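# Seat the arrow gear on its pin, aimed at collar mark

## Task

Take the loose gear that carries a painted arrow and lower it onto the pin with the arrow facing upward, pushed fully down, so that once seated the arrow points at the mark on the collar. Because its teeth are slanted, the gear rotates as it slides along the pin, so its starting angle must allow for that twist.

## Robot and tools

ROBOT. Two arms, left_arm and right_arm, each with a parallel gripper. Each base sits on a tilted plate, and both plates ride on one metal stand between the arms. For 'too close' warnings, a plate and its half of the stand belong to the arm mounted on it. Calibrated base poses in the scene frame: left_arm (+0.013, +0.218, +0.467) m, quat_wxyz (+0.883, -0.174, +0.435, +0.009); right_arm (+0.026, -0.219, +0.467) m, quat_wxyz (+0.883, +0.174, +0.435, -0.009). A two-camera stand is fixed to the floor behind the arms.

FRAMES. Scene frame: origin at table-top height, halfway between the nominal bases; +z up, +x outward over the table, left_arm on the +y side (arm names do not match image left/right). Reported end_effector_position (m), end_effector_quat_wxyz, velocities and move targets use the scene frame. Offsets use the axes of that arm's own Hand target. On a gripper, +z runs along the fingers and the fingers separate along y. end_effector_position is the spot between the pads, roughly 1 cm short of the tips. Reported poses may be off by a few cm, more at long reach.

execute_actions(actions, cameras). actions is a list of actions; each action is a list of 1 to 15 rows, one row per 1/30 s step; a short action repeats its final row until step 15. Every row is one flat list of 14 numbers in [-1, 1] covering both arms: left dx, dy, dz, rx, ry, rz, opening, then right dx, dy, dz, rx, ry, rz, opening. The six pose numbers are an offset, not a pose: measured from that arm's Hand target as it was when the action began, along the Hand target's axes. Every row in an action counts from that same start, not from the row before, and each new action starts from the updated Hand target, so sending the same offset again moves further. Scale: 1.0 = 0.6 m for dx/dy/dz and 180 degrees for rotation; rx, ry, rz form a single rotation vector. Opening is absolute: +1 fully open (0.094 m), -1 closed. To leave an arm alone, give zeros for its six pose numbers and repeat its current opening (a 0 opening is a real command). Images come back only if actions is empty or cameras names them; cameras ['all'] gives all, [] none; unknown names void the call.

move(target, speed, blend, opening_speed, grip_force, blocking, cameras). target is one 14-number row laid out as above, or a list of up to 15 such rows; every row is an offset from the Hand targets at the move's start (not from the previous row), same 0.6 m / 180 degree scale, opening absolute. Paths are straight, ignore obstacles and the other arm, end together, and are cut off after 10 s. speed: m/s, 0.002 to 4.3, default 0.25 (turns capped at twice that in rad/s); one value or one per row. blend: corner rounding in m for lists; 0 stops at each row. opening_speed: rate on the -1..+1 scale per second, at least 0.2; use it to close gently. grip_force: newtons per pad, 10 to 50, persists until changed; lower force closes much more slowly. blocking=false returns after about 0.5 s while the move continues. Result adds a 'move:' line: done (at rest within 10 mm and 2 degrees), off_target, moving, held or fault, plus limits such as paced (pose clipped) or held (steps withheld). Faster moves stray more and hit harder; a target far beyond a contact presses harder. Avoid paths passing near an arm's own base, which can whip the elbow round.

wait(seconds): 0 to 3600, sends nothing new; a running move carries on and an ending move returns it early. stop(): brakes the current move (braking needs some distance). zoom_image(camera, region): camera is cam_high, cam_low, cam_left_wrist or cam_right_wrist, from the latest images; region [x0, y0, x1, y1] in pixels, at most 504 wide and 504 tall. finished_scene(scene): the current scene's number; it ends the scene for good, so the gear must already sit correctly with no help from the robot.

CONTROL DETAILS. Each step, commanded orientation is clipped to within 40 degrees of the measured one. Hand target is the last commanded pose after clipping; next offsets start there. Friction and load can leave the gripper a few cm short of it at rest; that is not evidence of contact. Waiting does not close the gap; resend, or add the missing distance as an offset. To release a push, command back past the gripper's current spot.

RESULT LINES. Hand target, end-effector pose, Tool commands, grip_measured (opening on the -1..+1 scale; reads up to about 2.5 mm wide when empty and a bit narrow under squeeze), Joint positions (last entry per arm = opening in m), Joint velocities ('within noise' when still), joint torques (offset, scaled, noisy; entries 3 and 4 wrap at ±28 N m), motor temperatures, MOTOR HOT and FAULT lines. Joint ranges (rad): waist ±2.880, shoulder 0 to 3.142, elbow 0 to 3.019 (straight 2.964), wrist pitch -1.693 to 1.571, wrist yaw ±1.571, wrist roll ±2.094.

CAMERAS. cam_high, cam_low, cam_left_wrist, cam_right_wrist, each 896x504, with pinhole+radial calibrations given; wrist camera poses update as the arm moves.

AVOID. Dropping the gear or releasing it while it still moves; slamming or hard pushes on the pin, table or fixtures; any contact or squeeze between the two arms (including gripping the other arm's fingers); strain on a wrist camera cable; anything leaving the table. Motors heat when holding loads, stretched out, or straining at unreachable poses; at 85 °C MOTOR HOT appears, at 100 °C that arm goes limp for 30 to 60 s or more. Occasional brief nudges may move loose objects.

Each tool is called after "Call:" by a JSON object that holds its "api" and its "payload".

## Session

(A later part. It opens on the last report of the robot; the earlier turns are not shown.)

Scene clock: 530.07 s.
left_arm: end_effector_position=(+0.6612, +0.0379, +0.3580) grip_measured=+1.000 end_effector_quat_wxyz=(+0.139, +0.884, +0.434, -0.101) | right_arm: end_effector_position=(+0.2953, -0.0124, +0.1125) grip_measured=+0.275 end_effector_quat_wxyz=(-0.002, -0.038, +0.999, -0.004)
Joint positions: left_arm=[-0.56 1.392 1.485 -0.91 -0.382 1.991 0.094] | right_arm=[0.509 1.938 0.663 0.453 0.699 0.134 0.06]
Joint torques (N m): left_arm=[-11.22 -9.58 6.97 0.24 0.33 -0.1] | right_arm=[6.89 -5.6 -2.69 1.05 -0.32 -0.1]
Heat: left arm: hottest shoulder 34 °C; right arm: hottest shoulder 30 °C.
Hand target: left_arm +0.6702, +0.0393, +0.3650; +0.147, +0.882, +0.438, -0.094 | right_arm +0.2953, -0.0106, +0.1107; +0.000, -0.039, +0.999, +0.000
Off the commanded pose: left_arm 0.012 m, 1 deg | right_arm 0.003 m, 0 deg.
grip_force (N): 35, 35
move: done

Call:
{"api": "move", "payload": {"target": [0,0,0,0,0,0,1, 0.001,0.001,0.008,0,0,0,0.1], "speed": 0.04, "cameras": ["cam_right_wrist","cam_low"]}}

Scene clock: 532.80 s.
left_arm: end_effector_position=(+0.6612, +0.0379, +0.3580) grip_measured=+1.000 end_effector_quat_wxyz=(+0.139, +0.884, +0.434, -0.101) | right_arm: end_effector_position=(+0.2957, -0.0121, +0.1123) grip_measured=+0.275 end_effector_quat_wxyz=(+0.000, -0.038, +0.999, -0.003)
Joint positions: left_arm=[-0.56 1.392 1.485 -0.91 -0.382 1.991 0.094] | right_arm=[0.509 1.94 0.663 0.458 0.699 0.131 0.06]
Joint torques (N m): left_arm=[-10.93 -9.88 6.95 0.18 0.32 -0.12] | right_arm=[6.53 -4.72 -2.09 1.18 -0.55 -0.12]
Heat: left arm: hottest shoulder 34 °C; right arm: hottest shoulder 30 °C.
Hand target: left_arm +0.6702, +0.0393, +0.3650; +0.147, +0.882, +0.438, -0.094 | right_arm +0.2947, -0.0100, +0.1060; +0.000, -0.039, +0.999, +0.000
Off the commanded pose: left_arm 0.012 m, 1 deg | right_arm 0.007 m, 0 deg.
grip_force (N): 35, 35
move: done
cam_right_wrist: T_world_to_cam=[[0.06585, -0.99779, 0.00839, -0.02977], [-0.90331, -0.05604, 0.42531, 0.25884], [-0.4239, -0.03558, -0.90501, 0.31602]] pos_world=[0.36974, -0.00395, 0.17616]
Images, in order (width x height): cam_low 896x504, cam_right_wrist 896x504.

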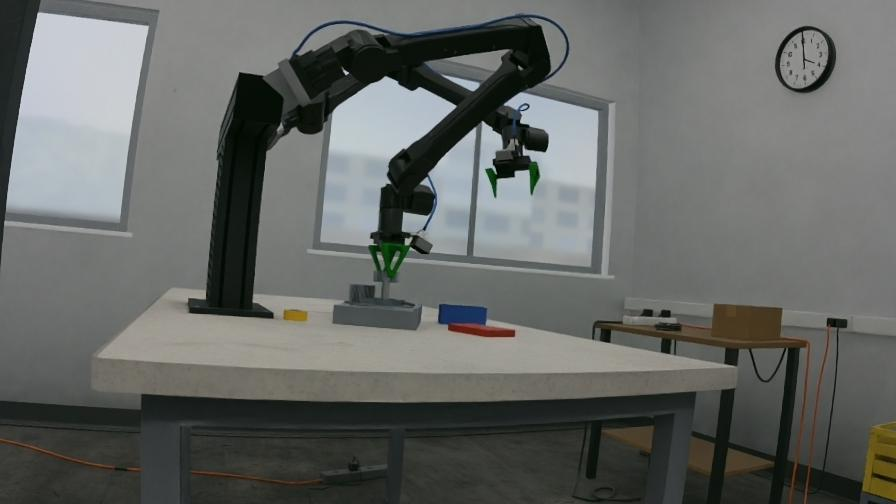

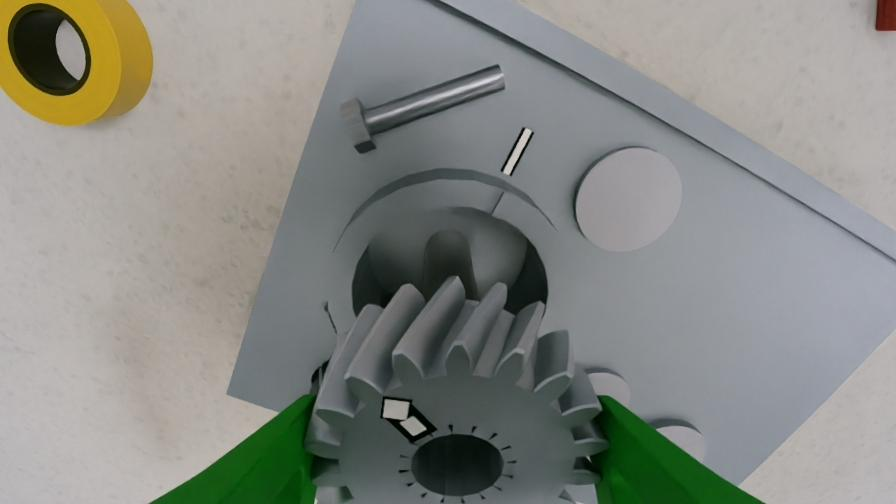

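Call:
{"api": "move", "payload": {"target": [[0,0,0,0,0,0,1, 0.0008,0,-0.0193,0,0,0,0.1],[0,0,0,0,0,0,1, 0.0028,0,-0.0085,0,0,0,0.1]], "speed": 0.04}}

Scene clock: 540.63 s.
left_arm: end_effector_position=(+0.6612, +0.0379, +0.3580) grip_measured=+1.000 end_effector_quat_wxyz=(+0.139, +0.884, +0.434, -0.101) | right_arm: end_effector_position=(+0.2955, -0.0124, +0.1125) grip_measured=+0.275 end_effector_quat_wxyz=(+0.000, -0.038, +0.999, -0.004)
Joint positions: left_arm=[-0.56 1.392 1.485 -0.91 -0.382 1.991 0.094] | right_arm=[0.51 1.939 0.663 0.458 0.7 0.131 0.06]
Joint torques (N m): left_arm=[-11.16 -9.99 6.97 0.16 0.33 -0.1] | right_arm=[7.53 -5.42 -2.95 1.03 -0.32 -0.03]
Heat: left arm: hottest shoulder 34 °C; right arm: hottest shoulder 30 °C.
Hand target: left_arm +0.6702, +0.0393, +0.3650; +0.147, +0.882, +0.438, -0.094 | right_arm +0.2929, -0.0101, +0.1112; +0.000, -0.039, +0.999, +0.000
Off the commanded pose: left_arm 0.012 m, 1 deg | right_arm 0.004 m, 0 deg.
grip_force (N): 35, 35
move: done

Call:
{"api": "move", "payload": {"target": [0,0,0,0,0,0,1, 0.001,0,-0.0125,0,0,0,0.1], "speed": 0.05}}

Scene clock: 542.80 s.
left_arm: end_effector_position=(+0.6612, +0.0379, +0.3580) grip_measured=+1.000 end_effector_quat_wxyz=(+0.139, +0.884, +0.434, -0.101) | right_arm: end_effector_position=(+0.2956, -0.0125, +0.1125) grip_measured=+0.275 end_effector_quat_wxyz=(+0.000, -0.038, +0.999, -0.004)
Joint positions: left_arm=[-0.56 1.392 1.485 -0.91 -0.382 1.991 0.094] | right_arm=[0.51 1.939 0.663 0.458 0.701 0.132 0.06]
Joint torques (N m): left_arm=[-11.11 -9.82 6.91 0.2 0.35 -0.11] | right_arm=[8.06 -6.59 -3.99 0.57 0 0.09]
Heat: left arm: hottest shoulder 34 °C; right arm: hottest shoulder 30 °C.
Hand target: left_arm +0.6702, +0.0393, +0.3650; +0.147, +0.882, +0.438, -0.094 | right_arm +0.2925, -0.0101, +0.1186; +0.000, -0.039, +0.999, +0.000
Off the commanded pose: left_arm 0.012 m, 1 deg | right_arm 0.007 m, 0 deg.
grip_force (N): 35, 35
move: done

Call:
{"api": "zoom_image", "payload": {"camera": "cam_right_wrist", "region": [330, 130, 570, 370]}}

Call:
{"api": "execute_actions", "payload": {"actions": []}}

Call:
{"api": "zoom_image", "payload": {"camera": "cam_low", "region": [340, 220, 440, 340]}}

Call:
{"api": "zoom_image", "payload": {"camera": "cam_high", "region": [440, 190, 550, 300]}}

Scaled by 2.100 from the camera's image (finer frame: 1280x720).
This view is cut from an older image: the scene may have changed since it was taken.

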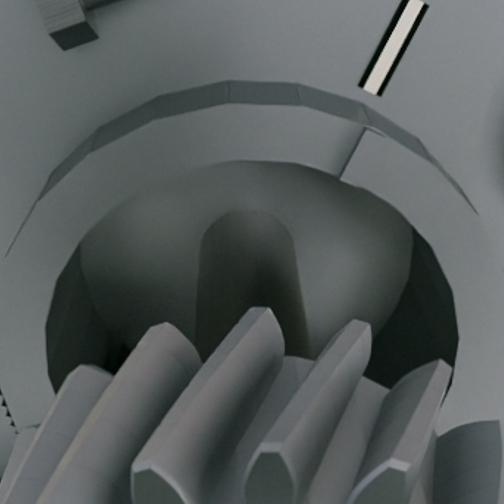

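Scene clock: 549.17 s.
left_arm: end_effector_position=(+0.6612, +0.0379, +0.3580) grip_measured=+1.000 end_effector_quat_wxyz=(+0.139, +0.884, +0.434, -0.101) | right_arm: end_effector_position=(+0.2956, -0.0125, +0.1125) grip_measured=+0.275 end_effector_quat_wxyz=(+0.000, -0.038, +0.999, -0.004)
Joint positions: left_arm=[-0.56 1.392 1.485 -0.91 -0.382 1.991 0.094] | right_arm=[0.51 1.939 0.663 0.458 0.701 0.132 0.06]
Joint velocities: within noise
Joint torques (N m): left_arm=[-10.99 -10.05 6.98 0.17 0.35 -0.11] | right_arm=[8.47 -6.89 -4.01 0.61 0.01 0.06]
Motor temperatures (°C): left_arm=[28 34 30 25 25 23 26] | right_arm=[26 30 28 26 24 22 30]
Heat: left arm: hottest shoulder 34 °C; right arm: hottest shoulder 30 °C.
Hand target: left_arm +0.6702, +0.0393, +0.3650; +0.147, +0.882, +0.438, -0.094 | right_arm +0.2925, -0.0101, +0.1186; +0.000, -0.039, +0.999, +0.000
Tool commands: left_gripper/opening=+1.0 right_gripper/opening=+0.1
Off the commanded pose: left_arm 0.012 m, 1 deg | right_arm 0.007 m, 0 deg.
grip_force (N): 35, 35
camera_calibration:
cam_right_wrist: T_world_to_cam=[[0.06557, -0.9978, 0.00996, -0.03023], [-0.90343, -0.05513, 0.42517, 0.25864], [-0.42369, -0.03687, -0.90506, 0.31603]] pos_world=[0.36954, -0.00425, 0.17636]

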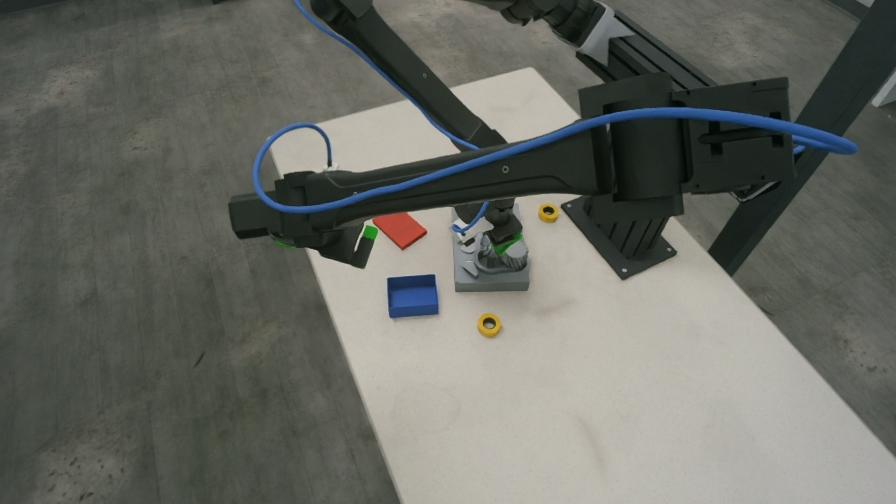

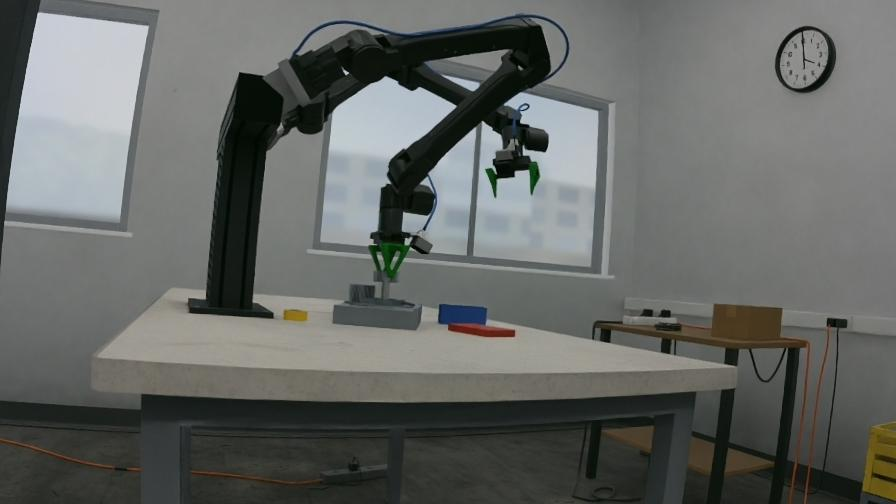

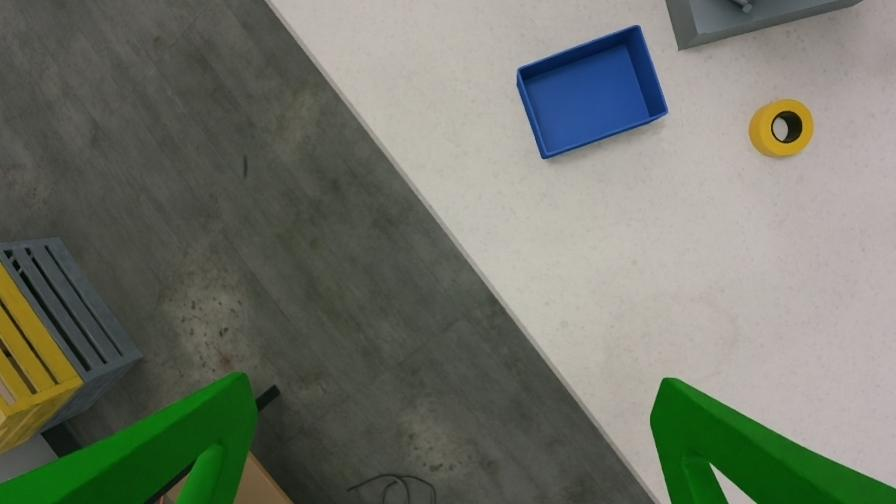

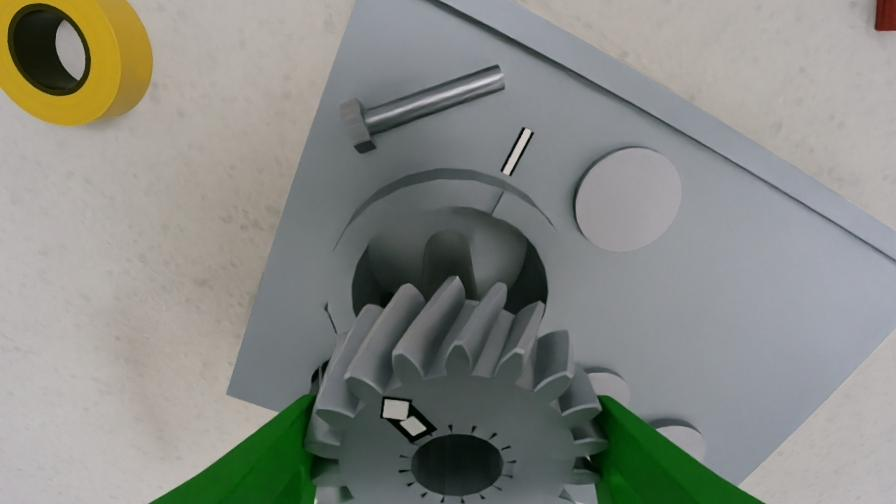

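Scaled by 4.200 from the camera's image (finer frame: 1280x720).

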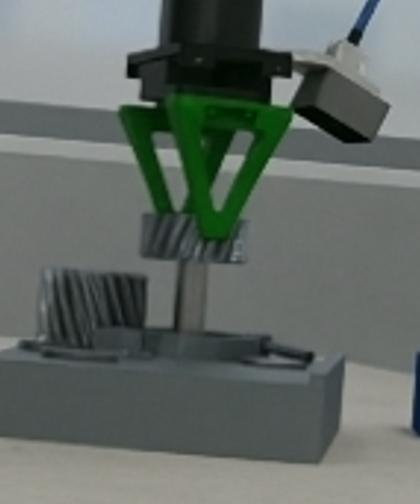

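Scaled by 4.582 from the camera's image (finer frame: 1280x720).

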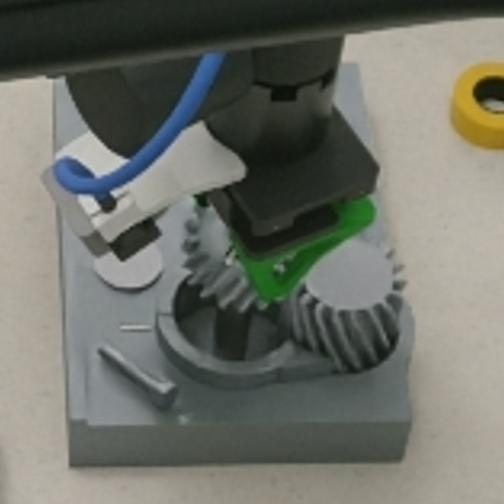

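Call:
{"api": "move", "payload": {"target": [0,0,0,0,0,0,1, -0.0053,-0.0033,0.0252,0,0,0,0.1], "speed": 0.04, "cameras": ["cam_low"]}}

Call:
{"api": "zoom_image", "payload": {"camera": "cam_low", "region": [340, 240, 420, 320]}}

Scene clock: 565.13 s.
left_arm: end_effector_position=(+0.6612, +0.0379, +0.3580) grip_measured=+1.000 end_effector_quat_wxyz=(+0.139, +0.884, +0.434, -0.101) | right_arm: end_effector_position=(+0.2958, -0.0122, +0.1121) grip_measured=+0.275 end_effector_quat_wxyz=(+0.000, -0.040, +0.999, -0.003)
Joint positions: left_arm=[-0.56 1.392 1.485 -0.91 -0.382 1.991 0.094] | right_arm=[0.509 1.94 0.663 0.462 0.698 0.125 0.06]
Joint torques (N m): left_arm=[-11.11 -9.76 7.01 0.2 0.33 -0.12] | right_arm=[5.83 -4.6 -1.95 1.21 -0.71 -0.15]
Heat: left arm: hottest shoulder 34 °C; right arm: hottest shoulder 30 °C.
Hand target: left_arm +0.6702, +0.0393, +0.3650; +0.147, +0.882, +0.438, -0.094 | right_arm +0.2958, -0.0119, +0.1034; +0.000, -0.039, +0.999, +0.000
Off the commanded pose: left_arm 0.012 m, 1 deg | right_arm 0.009 m, 0 deg.
grip_force (N): 35, 35
move: done

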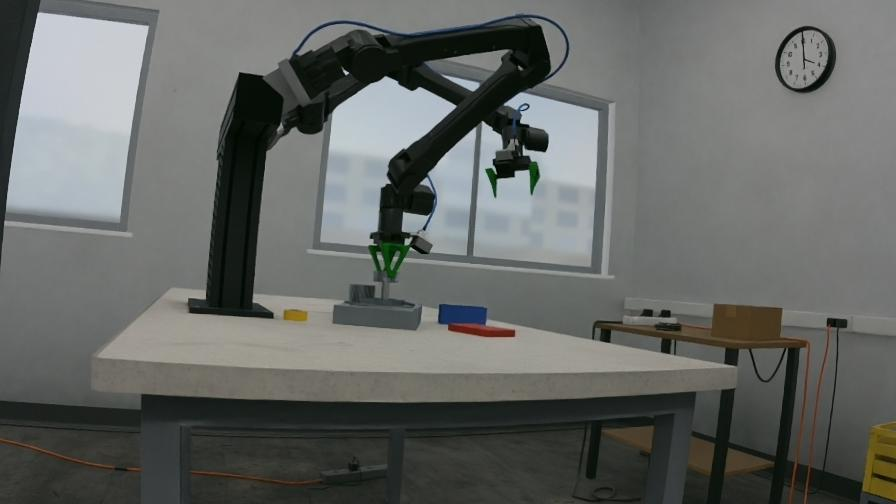

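Scaled by 6.300 from the camera's image (finer frame: 1280x720).

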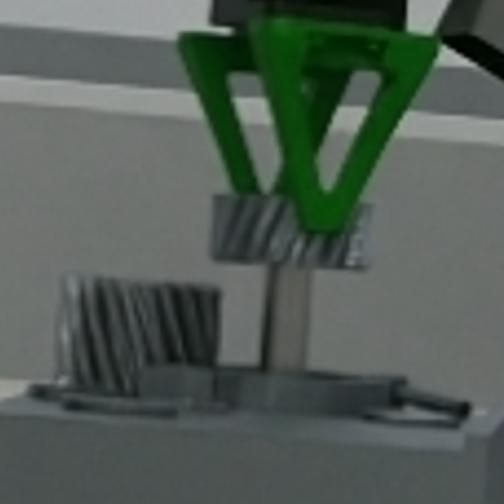

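Call:
{"api": "zoom_image", "payload": {"camera": "cam_low", "region": [366, 262, 406, 302]}}

Scaled by 12.600 from the camera's image (finer frame: 1280x720).

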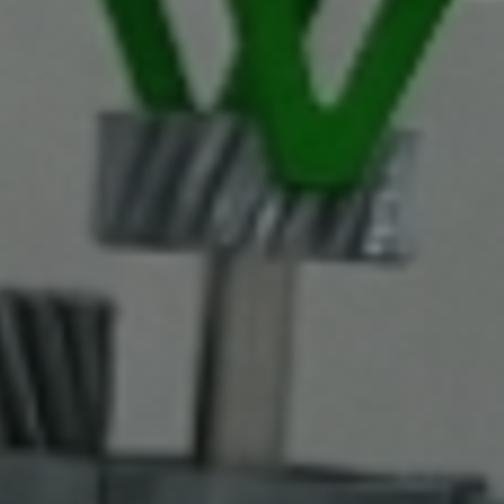

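Call:
{"api": "move", "payload": {"target": [[0,0,0,0,0,0,1, 0.0067,0,0,0,0,0.017,0.1],[0,0,0,0,0,0,1, 0,0.0067,0,0,0,-0.017,0.1],[0,0,0,0,0,0,1, -0.0067,0,0,0,0,0.017,0.1],[0,0,0,0,0,0,1, 0,-0.0067,0,0,0,-0.017,0.1],[0,0,0,0,0,0,1, 0,0,0,0,0,0,0.1]], "speed": 0.06, "blend": 0.003}}

Scene clock: 621.40 s.
left_arm: end_effector_position=(+0.6612, +0.0379, +0.3580) grip_measured=+1.000 end_effector_quat_wxyz=(+0.139, +0.884, +0.434, -0.101) | right_arm: end_effector_position=(+0.2954, -0.0123, +0.1114) grip_measured=+0.275 end_effector_quat_wxyz=(+0.002, -0.054, +0.999, -0.002)
Joint positions: left_arm=[-0.56 1.392 1.485 -0.91 -0.382 1.991 0.094] | right_arm=[0.507 1.943 0.661 0.473 0.695 0.092 0.06]
Joint torques (N m): left_arm=[-10.93 -9.7 6.95 0.21 0.33 -0.1] | right_arm=[6.07 -4.95 -1.77 0.87 -0.57 0.2]
Heat: left arm: hottest shoulder 34 °C; right arm: hottest shoulder 30 °C.
Hand target: left_arm +0.6702, +0.0393, +0.3650; +0.147, +0.882, +0.438, -0.094 | right_arm +0.2956, -0.0120, +0.1035; +0.000, -0.039, +0.999, +0.000
Off the commanded pose: left_arm 0.012 m, 1 deg | right_arm 0.008 m, 2 deg.
grip_force (N): 35, 35
move: done

Call:
{"api": "move", "payload": {"target": [[0,0,0,0,0,0,1, 0.01,0,0.003,0,0,0.03,0.1],[0,0,0,0,0,0,1, 0.007,0.007,0.003,0,0,-0.03,0.1],[0,0,0,0,0,0,1, 0,0.01,0.003,0,0,0.03,0.1],[0,0,0,0,0,0,1, -0.007,0.007,0.003,0,0,-0.03,0.1],[0,0,0,0,0,0,1, -0.01,0,0.003,0,0,0.03,0.1],[0,0,0,0,0,0,1, -0.007,-0.007,0.003,0,0,-0.03,0.1],[0,0,0,0,0,0,1, 0,-0.01,0.003,0,0,0.03,0.1],[0,0,0,0,0,0,1, 0.005,-0.005,0.003,0,0,-0.03,0.1],[0,0,0,0,0,0,1, 0,0,0.003,0,0,0,0.1]], "speed": 0.1, "blend": 0.004, "cameras": ["cam_low","cam_right_wrist"]}}

Scene clock: 656.47 s.
left_arm: end_effector_position=(+0.6612, +0.0379, +0.3580) grip_measured=+1.000 end_effector_quat_wxyz=(+0.139, +0.884, +0.434, -0.101) | right_arm: end_effector_position=(+0.2955, -0.0132, +0.1021) grip_measured=+0.275 end_effector_quat_wxyz=(-0.001, -0.035, +0.999, +0.004)
Joint positions: left_arm=[-0.56 1.392 1.485 -0.91 -0.382 1.991 0.094] | right_arm=[0.486 1.96 0.673 0.484 0.669 0.114 0.06]
Joint torques (N m): left_arm=[-10.81 -9.64 6.97 0.12 0.33 -0.1] | right_arm=[7.53 -5.83 -2.63 0.61 0.41 -0.05]
Heat: left arm: hottest shoulder 34 °C; right arm: hottest gripper 30 °C.
Hand target: left_arm +0.6702, +0.0393, +0.3650; +0.147, +0.882, +0.438, -0.094 | right_arm +0.2956, -0.0119, +0.1017; +0.000, -0.039, +0.999, +0.000
Off the commanded pose: left_arm 0.012 m, 1 deg | right_arm 0.001 m, 1 deg.
grip_force (N): 35, 35
move: done
cam_right_wrist: T_world_to_cam=[[0.06046, -0.99815, -0.00584, -0.02772], [-0.90282, -0.05717, 0.42619, 0.26262], [-0.42574, -0.0205, -0.90461, 0.30739]] pos_world=[0.36964, -0.00636, 0.16598]

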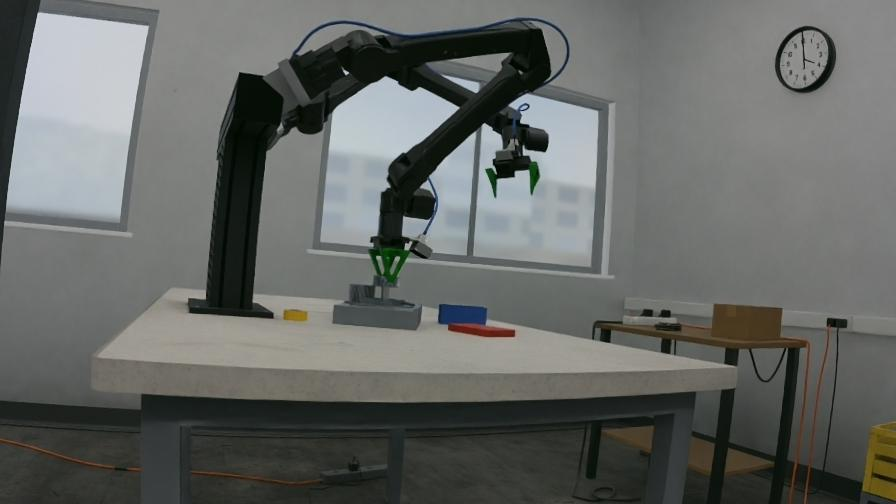

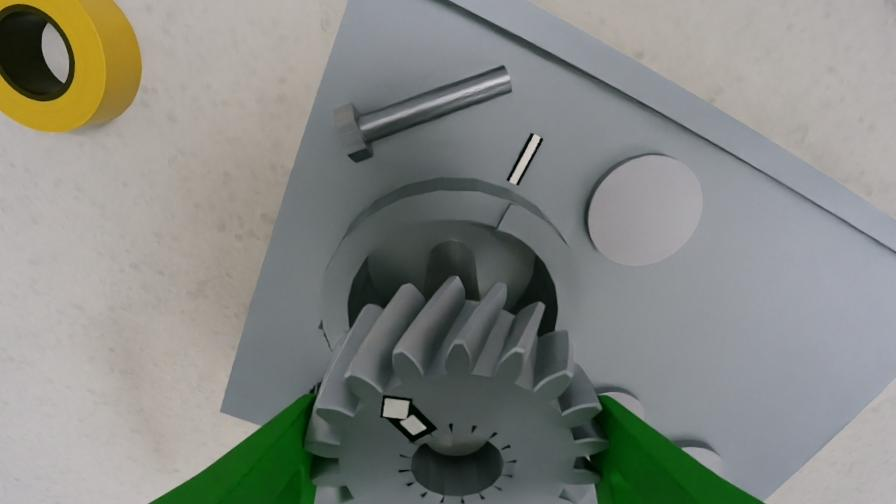

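Call:
{"api": "zoom_image", "payload": {"camera": "cam_low", "region": [346, 262, 406, 322]}}

Call:
{"api": "zoom_image", "payload": {"camera": "cam_right_wrist", "region": [300, 120, 620, 504]}}

Scaled by 8.400 from the camera's image (finer frame: 1280x720).

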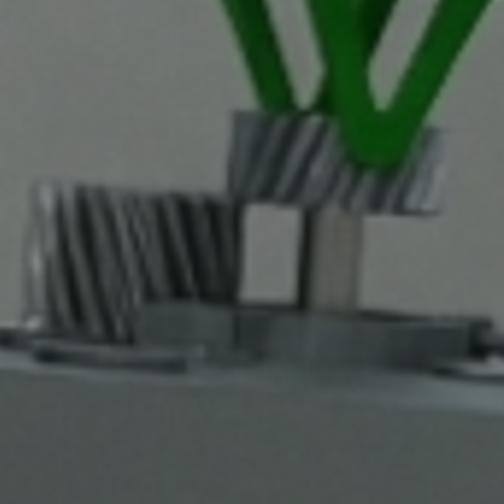

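Scaled by 1.312 from the camera's image (finer frame: 1280x720).

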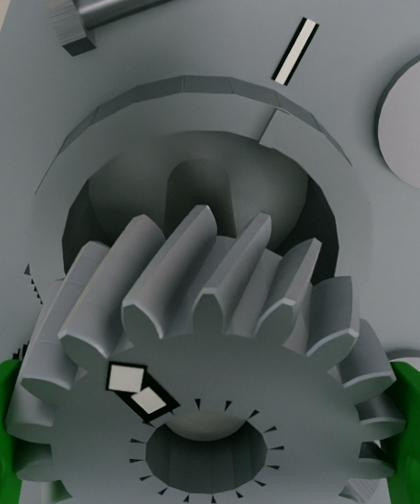

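Call:
{"api": "move", "payload": {"target": [0,0,0,0,0,0,1, 0,0,0.0267,0,0,0.0722,0.1], "speed": 0.06, "cameras": ["cam_low","cam_right_wrist"]}}

Scene clock: 673.10 s.
left_arm: end_effector_position=(+0.6612, +0.0379, +0.3580) grip_measured=+1.000 end_effector_quat_wxyz=(+0.139, +0.884, +0.434, -0.101) | right_arm: end_effector_position=(+0.2956, -0.0124, +0.0999) grip_measured=+0.275 end_effector_quat_wxyz=(+0.002, +0.044, +0.999, +0.002)
Joint positions: left_arm=[-0.56 1.392 1.485 -0.91 -0.382 1.991 0.094] | right_arm=[0.485 1.97 0.677 0.497 0.672 0.267 0.06]
Joint torques (N m): left_arm=[-10.81 -9.58 6.95 0.25 0.33 -0.09] | right_arm=[5.42 -4.01 -0.95 1.13 -0.45 0.44]
Heat: left arm: hottest shoulder 34 °C; right arm: hottest gripper 30 °C.
Hand target: left_arm +0.6702, +0.0393, +0.3650; +0.147, +0.882, +0.438, -0.094 | right_arm +0.2957, -0.0119, +0.0857; +0.000, +0.074, +0.997, +0.000
Off the commanded pose: left_arm 0.012 m, 1 deg | right_arm 0.014 m, 3 deg.
grip_force (N): 35, 35
move: off_target (right_arm)
cam_right_wrist: T_world_to_cam=[[-0.09799, -0.99518, -0.00356, 0.01975], [-0.90256, 0.08736, 0.42161, 0.26592], [-0.41927, 0.04453, -0.90677, 0.30451]] pos_world=[0.36961, -0.01714, 0.16408]

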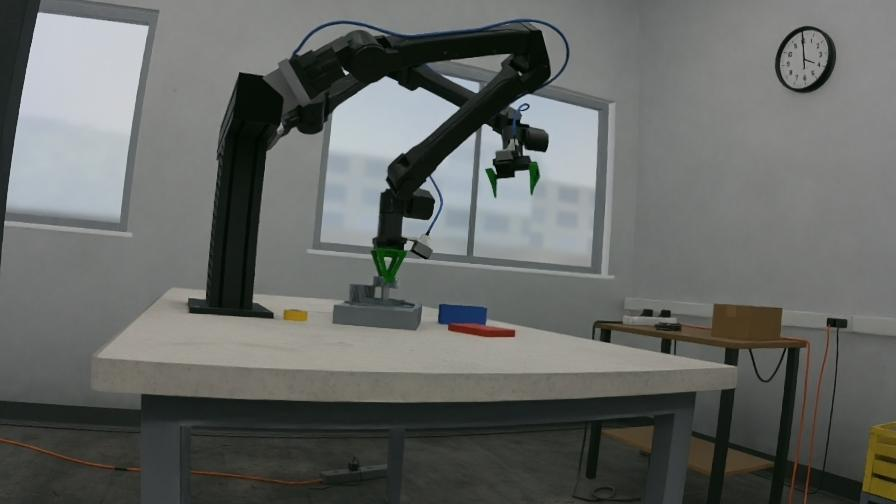

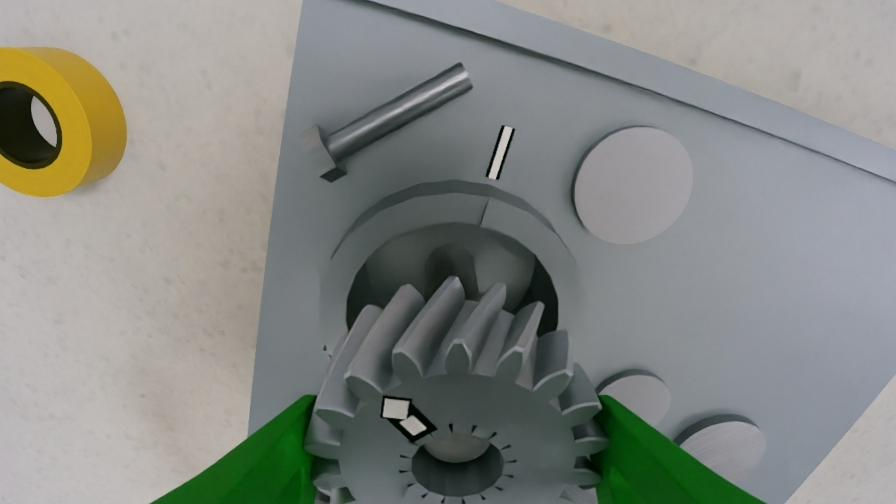

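Call:
{"api": "move", "payload": {"target": [[0,0,0,0,0,0,1, 0,0,-0.0072,0,0,-0.05,0.1],[0,0,0,0,0,0,1, 0.007,0,-0.0072,0,0,-0.058,0.1],[0,0,0,0,0,0,1, 0,0.007,-0.0072,0,0,-0.05,0.1],[0,0,0,0,0,0,1, -0.007,0,-0.0072,0,0,-0.062,0.1],[0,0,0,0,0,0,1, 0,-0.007,-0.0072,0,0,-0.066,0.1],[0,0,0,0,0,0,1, 0,0,-0.0072,0,0,-0.06,0.1]], "speed": 0.08, "blend": 0.003}}

Scene clock: 689.57 s.
left_arm: end_effector_position=(+0.6612, +0.0379, +0.3580) grip_measured=+1.000 end_effector_quat_wxyz=(+0.139, +0.884, +0.434, -0.101) | right_arm: end_effector_position=(+0.2956, -0.0125, +0.0995) grip_measured=+0.275 end_effector_quat_wxyz=(+0.003, +0.009, +1.000, +0.002)
Joint positions: left_arm=[-0.56 1.392 1.485 -0.91 -0.382 1.991 0.094] | right_arm=[0.485 1.972 0.677 0.501 0.673 0.195 0.06]
Joint torques (N m): left_arm=[-11.11 -9.58 7.02 0.1 0.35 -0.11] | right_arm=[5.95 -4.72 -1.36 0.55 -0.29 -0.62]
Heat: left arm: hottest shoulder 34 °C; right arm: hottest gripper 30 °C.
Hand target: left_arm +0.6702, +0.0393, +0.3650; +0.147, +0.882, +0.438, -0.094 | right_arm +0.2956, -0.0120, +0.0900; +0.000, -0.020, +1.000, +0.000
Off the commanded pose: left_arm 0.012 m, 1 deg | right_arm 0.010 m, 3 deg.
grip_force (N): 35, 35
move: off_target (right_arm)

Call:
{"api": "move", "payload": {"target": [[0,0,0,0,0,0,1, 0,0,0,0,0,0.035,0.1],[0,0,0,0,0,0,1, 0,0,0.0083,0,0,0.0489,0.1],[0,0,0,0,0,0,1, 0,0,0.0167,0,0,0.0683,0.1]], "speed": 0.04, "blend": 0.003, "cameras": ["cam_right_wrist"]}}

Scene clock: 704.77 s.
left_arm: end_effector_position=(+0.6612, +0.0379, +0.3580) grip_measured=+1.000 end_effector_quat_wxyz=(+0.139, +0.884, +0.434, -0.101) | right_arm: end_effector_position=(+0.2956, -0.0123, +0.0988) grip_measured=+0.275 end_effector_quat_wxyz=(+0.003, +0.040, +0.999, +0.002)
Joint positions: left_arm=[-0.56 1.392 1.485 -0.91 -0.382 1.991 0.094] | right_arm=[0.484 1.974 0.678 0.504 0.672 0.257 0.06]
Joint torques (N m): left_arm=[-11.11 -9.7 6.95 0.17 0.34 -0.11] | right_arm=[4.84 -2.96 -0.35 1.24 -0.75 0.69]
Heat: left arm: hottest shoulder 34 °C; right arm: hottest gripper 30 °C.
Hand target: left_arm +0.6702, +0.0393, +0.3650; +0.147, +0.882, +0.438, -0.094 | right_arm +0.2956, -0.0119, +0.0800; +0.000, +0.087, +0.996, +0.000
Off the commanded pose: left_arm 0.012 m, 1 deg | right_arm 0.019 m, 5 deg.
grip_force (N): 35, 35
move: off_target (right_arm)
cam_right_wrist: T_world_to_cam=[[-0.09091, -0.99586, -0.00291, 0.0177], [-0.90416, 0.08131, 0.41937, 0.26691], [-0.4174, 0.04076, -0.90781, 0.303]] pos_world=[0.36941, -0.01643, 0.16318]

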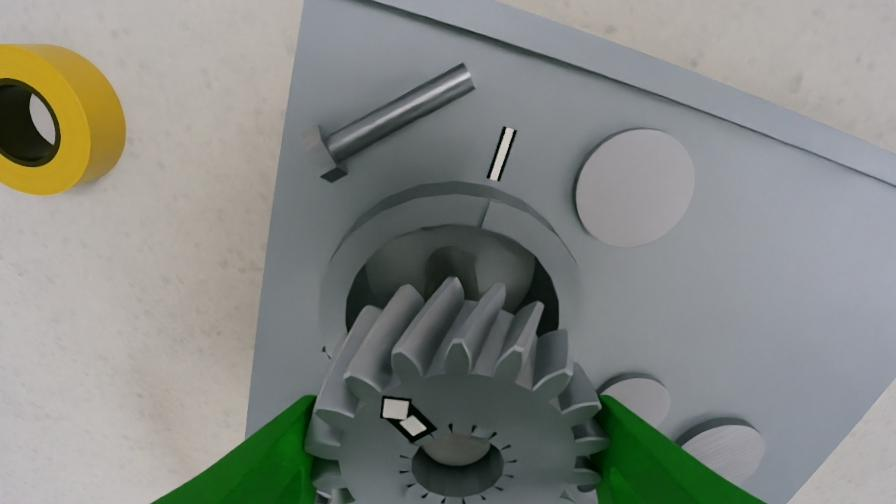

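Call:
{"api": "move", "payload": {"target": [[0,0,0,0,0,0,1, 0,0,-0.0117,0,0,-0.0556,0.1],[0,0,0,0,0,0,1, 0,0,-0.0117,0,0,-0.0167,0.1],[0,0,0,0,0,0,1, 0,0,-0.006,0,0,-0.0444,0.1],[0,0,0,0,0,0,1, 0,0,-0.006,0,0,-0.0083,0.1],[0,0,0,0,0,0,1, 0,0,-0.006,0,0,-0.0278,0.1]], "speed": 0.1, "blend": 0.003}}

Scene clock: 746.20 s.
left_arm: end_effector_position=(+0.6612, +0.0379, +0.3580) grip_measured=+1.000 end_effector_quat_wxyz=(+0.139, +0.884, +0.434, -0.101) | right_arm: end_effector_position=(+0.2956, -0.0123, +0.0981) grip_measured=+0.275 end_effector_quat_wxyz=(+0.003, +0.041, +0.999, +0.002)
Joint positions: left_arm=[-0.56 1.392 1.485 -0.91 -0.382 1.991 0.094] | right_arm=[0.483 1.976 0.679 0.504 0.671 0.257 0.06]
Joint torques (N m): left_arm=[-10.99 -9.88 7.01 0.21 0.32 -0.11] | right_arm=[5.48 -3.9 -0.81 0.95 -0.56 -0.09]
Heat: left arm: hottest shoulder 34 °C; right arm: hottest gripper 30 °C.
Hand target: left_arm +0.6702, +0.0393, +0.3650; +0.147, +0.882, +0.438, -0.094 | right_arm +0.2957, -0.0118, +0.0836; +0.000, +0.043, +0.999, +0.000
Off the commanded pose: left_arm 0.012 m, 1 deg | right_arm 0.014 m, 0 deg.
grip_force (N): 35, 35
move: off_target (right_arm)

Call:
{"api": "move", "payload": {"target": [[0,0,0,0,0,0,1, 0.01,0,0.0008,0,0,0.019,0.1],[0,0,0,0,0,0,1, 0.007,0.007,0.0017,0,0,-0.011,0.1],[0,0,0,0,0,0,1, 0,0.01,0.0025,0,0,0.025,0.1],[0,0,0,0,0,0,1, -0.007,0.007,0.0033,0,0,-0.006,0.1],[0,0,0,0,0,0,1, -0.01,0,0.0042,0,0,0.030,0.1],[0,0,0,0,0,0,1, -0.007,-0.007,0.005,0,0,0,0.1],[0,0,0,0,0,0,1, 0,-0.01,0.0058,0,0,0.036,0.1],[0,0,0,0,0,0,1, 0.007,-0.007,0.0067,0,0,0.006,0.1],[0,0,0,0,0,0,1, 0.01,0,0.0075,0,0,0.042,0.1],[0,0,0,0,0,0,1, 0.007,0.007,0.0083,0,0,0.011,0.1],[0,0,0,0,0,0,1, 0,0.01,0.0092,0,0,0.047,0.1],[0,0,0,0,0,0,1, -0.007,0.007,0.01,0,0,0.017,0.1],[0,0,0,0,0,0,1, -0.007,-0.007,0.011,0,0,0.045,0.1],[0,0,0,0,0,0,1, 0,0,0.011,0,0,0.03,0.1]], "speed": 0.12, "blend": 0.004, "cameras": ["cam_right_wrist"]}}

Scene clock: 774.17 s.
left_arm: end_effector_position=(+0.6612, +0.0379, +0.3580) grip_measured=+1.000 end_effector_quat_wxyz=(+0.139, +0.884, +0.434, -0.101) | right_arm: end_effector_position=(+0.2956, -0.0126, +0.0870) grip_measured=+0.275 end_effector_quat_wxyz=(+0.001, +0.110, +0.994, +0.003)
Joint positions: left_arm=[-0.56 1.392 1.485 -0.91 -0.382 1.991 0.094] | right_arm=[0.464 2.001 0.698 0.519 0.655 0.38 0.06]
Joint torques (N m): left_arm=[-11.05 -9.64 6.93 0.29 0.35 -0.11] | right_arm=[6.01 -4.66 -1.46 0.69 -0.16 -0.43]
Heat: left arm: hottest shoulder 34 °C; right arm: hottest gripper 31 °C.
Hand target: left_arm +0.6702, +0.0393, +0.3650; +0.147, +0.882, +0.438, -0.094 | right_arm +0.2956, -0.0120, +0.0770; +0.000, +0.090, +0.996, +0.000
Off the commanded pose: left_arm 0.012 m, 1 deg | right_arm 0.010 m, 2 deg.
grip_force (N): 35, 35
move: done
cam_right_wrist: T_world_to_cam=[[-0.2279, -0.97367, -0.00517, 0.05826], [-0.88289, 0.2044, 0.42276, 0.26697], [-0.41057, 0.10092, -0.90623, 0.29093]] pos_world=[0.36843, -0.0272, 0.15108]

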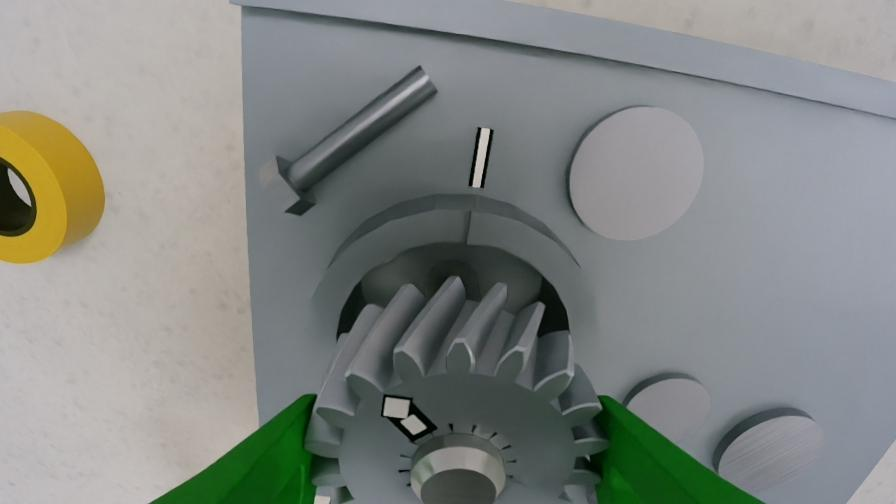

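Call:
{"api": "move", "payload": {"target": [[0,0,0,0,0,0,1, 0.01,0,0.0015,0,0,0.045,0.1],[0,0,0,0,0,0,1, 0.007,0.007,0.003,0,0,0.011,0.1],[0,0,0,0,0,0,1, 0,0.01,0.0047,0,0,0.055,0.1],[0,0,0,0,0,0,1, -0.007,0.007,0.0062,0,0,0.021,0.1],[0,0,0,0,0,0,1, -0.01,0,0.0078,0,0,0.064,0.1],[0,0,0,0,0,0,1, -0.007,-0.007,0.0093,0,0,0.030,0.1],[0,0,0,0,0,0,1, 0,-0.01,0.011,0,0,0.074,0.1],[0,0,0,0,0,0,1, 0.007,-0.007,0.0125,0,0,0.039,0.1],[0,0,0,0,0,0,1, 0.01,0,0.014,0,0,0.083,0.1],[0,0,0,0,0,0,1, 0.007,0.007,0.0155,0,0,0.049,0.1],[0,0,0,0,0,0,1, 0,0.01,0.017,0,0,0.0925,0.1],[0,0,0,0,0,0,1, -0.007,0.007,0.0187,0,0,0.058,0.1],[0,0,0,0,0,0,1, -0.007,-0.007,0.0203,0,0,0.099,0.1],[0,0,0,0,0,0,1, 0,0,0.0217,0,0,0.083,0.1]], "speed": 0.13, "blend": 0.004}}

Scene clock: 799.47 s.
left_arm: end_effector_position=(+0.6612, +0.0379, +0.3580) grip_measured=+1.000 end_effector_quat_wxyz=(+0.139, +0.884, +0.434, -0.101) | right_arm: end_effector_position=(+0.2955, -0.0129, +0.0705) grip_measured=+0.275 end_effector_quat_wxyz=(-0.001, +0.230, +0.973, +0.002)
Joint positions: left_arm=[-0.56 1.392 1.485 -0.91 -0.382 1.991 0.094] | right_arm=[0.438 2.038 0.729 0.533 0.637 0.605 0.06]
Joint torques (N m): left_arm=[-11.16 -9.82 6.95 0.18 0.33 -0.11] | right_arm=[6.89 -5.07 -2.21 0.77 0.03 -0.26]
Heat: left arm: hottest shoulder 34 °C; right arm: hottest gripper 31 °C.
Hand target: left_arm +0.6702, +0.0393, +0.3650; +0.147, +0.882, +0.438, -0.094 | right_arm +0.2957, -0.0119, +0.0640; +0.000, +0.219, +0.976, +0.000
Off the commanded pose: left_arm 0.012 m, 1 deg | right_arm 0.007 m, 1 deg.
grip_force (N): 35, 35
move: done

Call:
{"api": "execute_actions", "payload": {"actions": []}}

Call:
{"api": "zoom_image", "payload": {"camera": "cam_low", "region": [346, 262, 416, 332]}}

Call:
{"api": "zoom_image", "payload": {"camera": "cam_right_wrist", "region": [250, 120, 650, 504]}}

Scene clock: 810.87 s.
left_arm: end_effector_position=(+0.6612, +0.0379, +0.3580) grip_measured=+1.000 end_effector_quat_wxyz=(+0.139, +0.884, +0.434, -0.101) | right_arm: end_effector_position=(+0.2955, -0.0129, +0.0705) grip_measured=+0.275 end_effector_quat_wxyz=(-0.001, +0.230, +0.973, +0.002)
Joint positions: left_arm=[-0.56 1.392 1.485 -0.91 -0.382 1.991 0.094] | right_arm=[0.438 2.038 0.729 0.533 0.637 0.605 0.06]
Joint velocities: within noise
Joint torques (N m): left_arm=[-11.22 -9.76 6.94 0.24 0.33 -0.11] | right_arm=[6.83 -5.07 -2.11 0.84 0.03 -0.26]
Motor temperatures (°C): left_arm=[28 34 30 25 25 23 26] | right_arm=[25 29 28 26 24 23 31]
Heat: left arm: hottest shoulder 34 °C; right arm: hottest gripper 31 °C.
Hand target: left_arm +0.6702, +0.0393, +0.3650; +0.147, +0.882, +0.438, -0.094 | right_arm +0.2957, -0.0119, +0.0640; +0.000, +0.219, +0.976, +0.000
Tool commands: left_gripper/opening=+1.0 right_gripper/opening=+0.1
Off the commanded pose: left_arm 0.012 m, 1 deg | right_arm 0.007 m, 1 deg.
grip_force (N): 35, 35
camera_calibration:
cam_right_wrist: T_world_to_cam=[[-0.45679, -0.88957, -0.00274, 0.12646], [-0.80459, 0.41184, 0.4278, 0.25304], [-0.37943, 0.19762, -0.90387, 0.26782]] pos_world=[0.36298, -0.04465, 0.13417]

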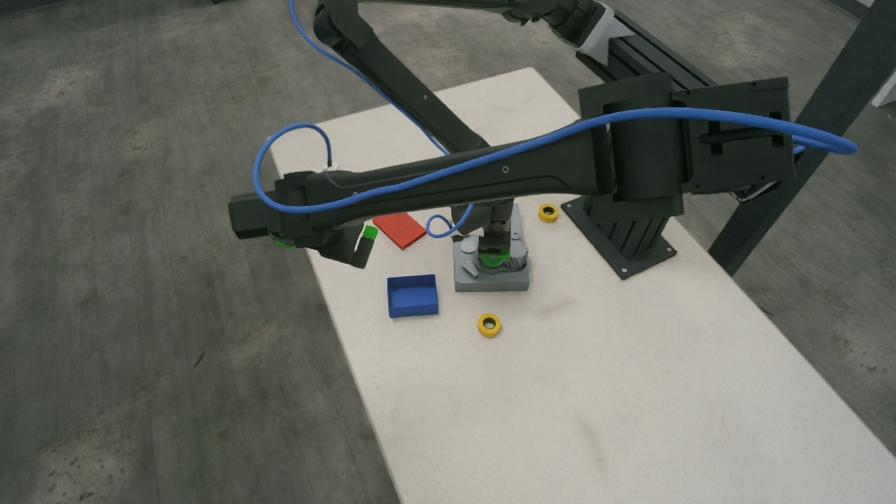

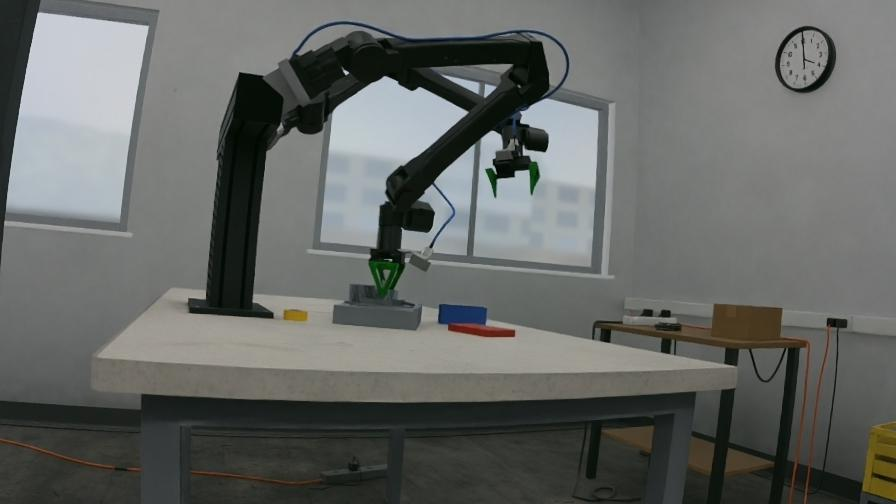

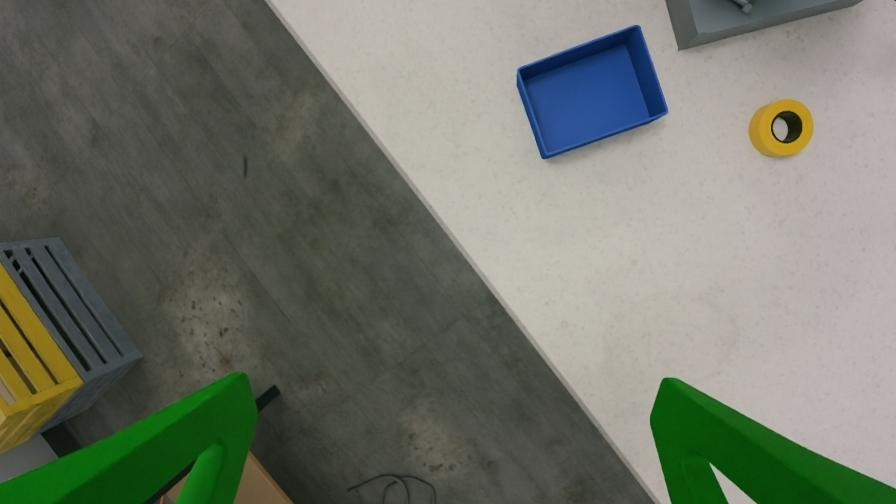

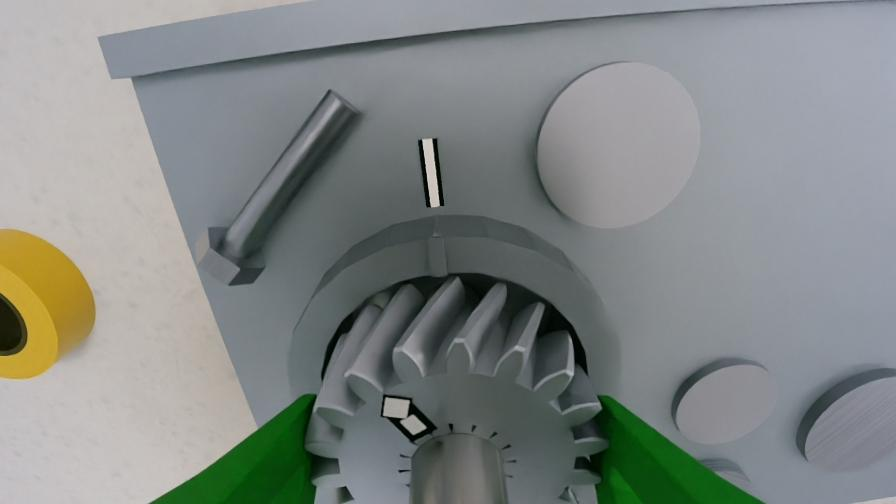

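Scaled by 7.200 from the camera's image (finer frame: 1280x720).

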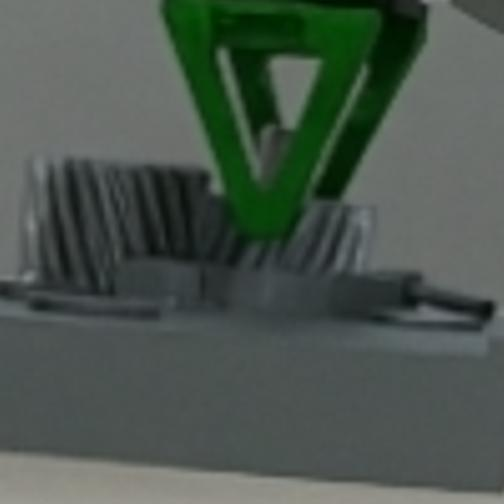

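Scaled by 1.260 from the camera's image (finer frame: 1280x720).

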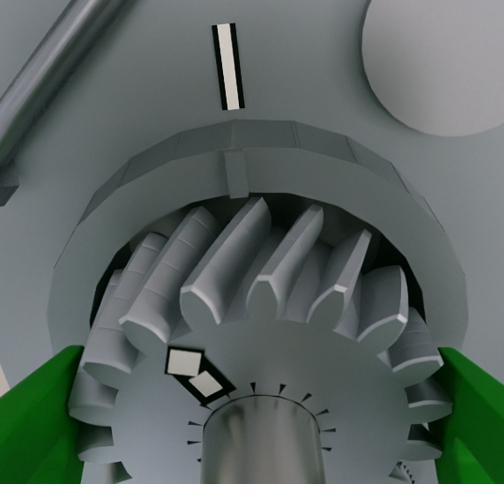

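Call:
{"api": "move", "payload": {"target": [[0,0,0,0,0,0,1, 0.01,0,0.001,0,0,0.031,0.1],[0,0,0,0,0,0,1, 0.007,0.007,0.002,0,0,0.001,0.1],[0,0,0,0,0,0,1, 0,0.01,0.003,0,0,0.038,0.1],[0,0,0,0,0,0,1, -0.007,0.007,0.004,0,0,0.008,0.1],[0,0,0,0,0,0,1, -0.01,0,0.005,0,0,0.045,0.1],[0,0,0,0,0,0,1, -0.007,-0.007,0.006,0,0,0.015,0.1],[0,0,0,0,0,0,1, 0,-0.01,0.007,0,0,0.052,0.1],[0,0,0,0,0,0,1, 0.007,-0.007,0.008,0,0,0.022,0.1],[0,0,0,0,0,0,1, 0.01,0,0.009,0,0,0.058,0.1],[0,0,0,0,0,0,1, 0.007,0.007,0.010,0,0,0.028,0.1],[0,0,0,0,0,0,1, 0,0.01,0.0108,0,0,0.063,0.1],[0,0,0,0,0,0,1, -0.007,0.0,0.0108,0,0,0.035,0.1],[0,0,0,0,0,0,1, 0,0,0.0108,0,0,0.05,0.1]], "speed": 0.13, "blend": 0.004}}

Scene clock: 844.03 s.
left_arm: end_effector_position=(+0.6612, +0.0379, +0.3580) grip_measured=+1.000 end_effector_quat_wxyz=(+0.139, +0.884, +0.434, -0.101) | right_arm: end_effector_position=(+0.2960, -0.0120, +0.0624) grip_measured=+0.275 end_effector_quat_wxyz=(+0.002, +0.290, +0.957, +0.001)
Joint positions: left_arm=[-0.56 1.392 1.485 -0.91 -0.382 1.991 0.094] | right_arm=[0.43 2.061 0.746 0.548 0.637 0.719 0.06]
Joint torques (N m): left_arm=[-11.22 -9.93 6.97 0.17 0.33 -0.08] | right_arm=[6.77 -5.6 -2.67 0.64 -0.22 0.05]
Heat: left arm: hottest shoulder 34 °C; right arm: hottest gripper 31 °C.
Hand target: left_arm +0.6702, +0.0393, +0.3650; +0.147, +0.882, +0.438, -0.094 | right_arm +0.2958, -0.0119, +0.0575; +0.000, +0.295, +0.956, +0.000
Off the commanded pose: left_arm 0.012 m, 1 deg | right_arm 0.005 m, 1 deg.
grip_force (N): 35, 35
move: done


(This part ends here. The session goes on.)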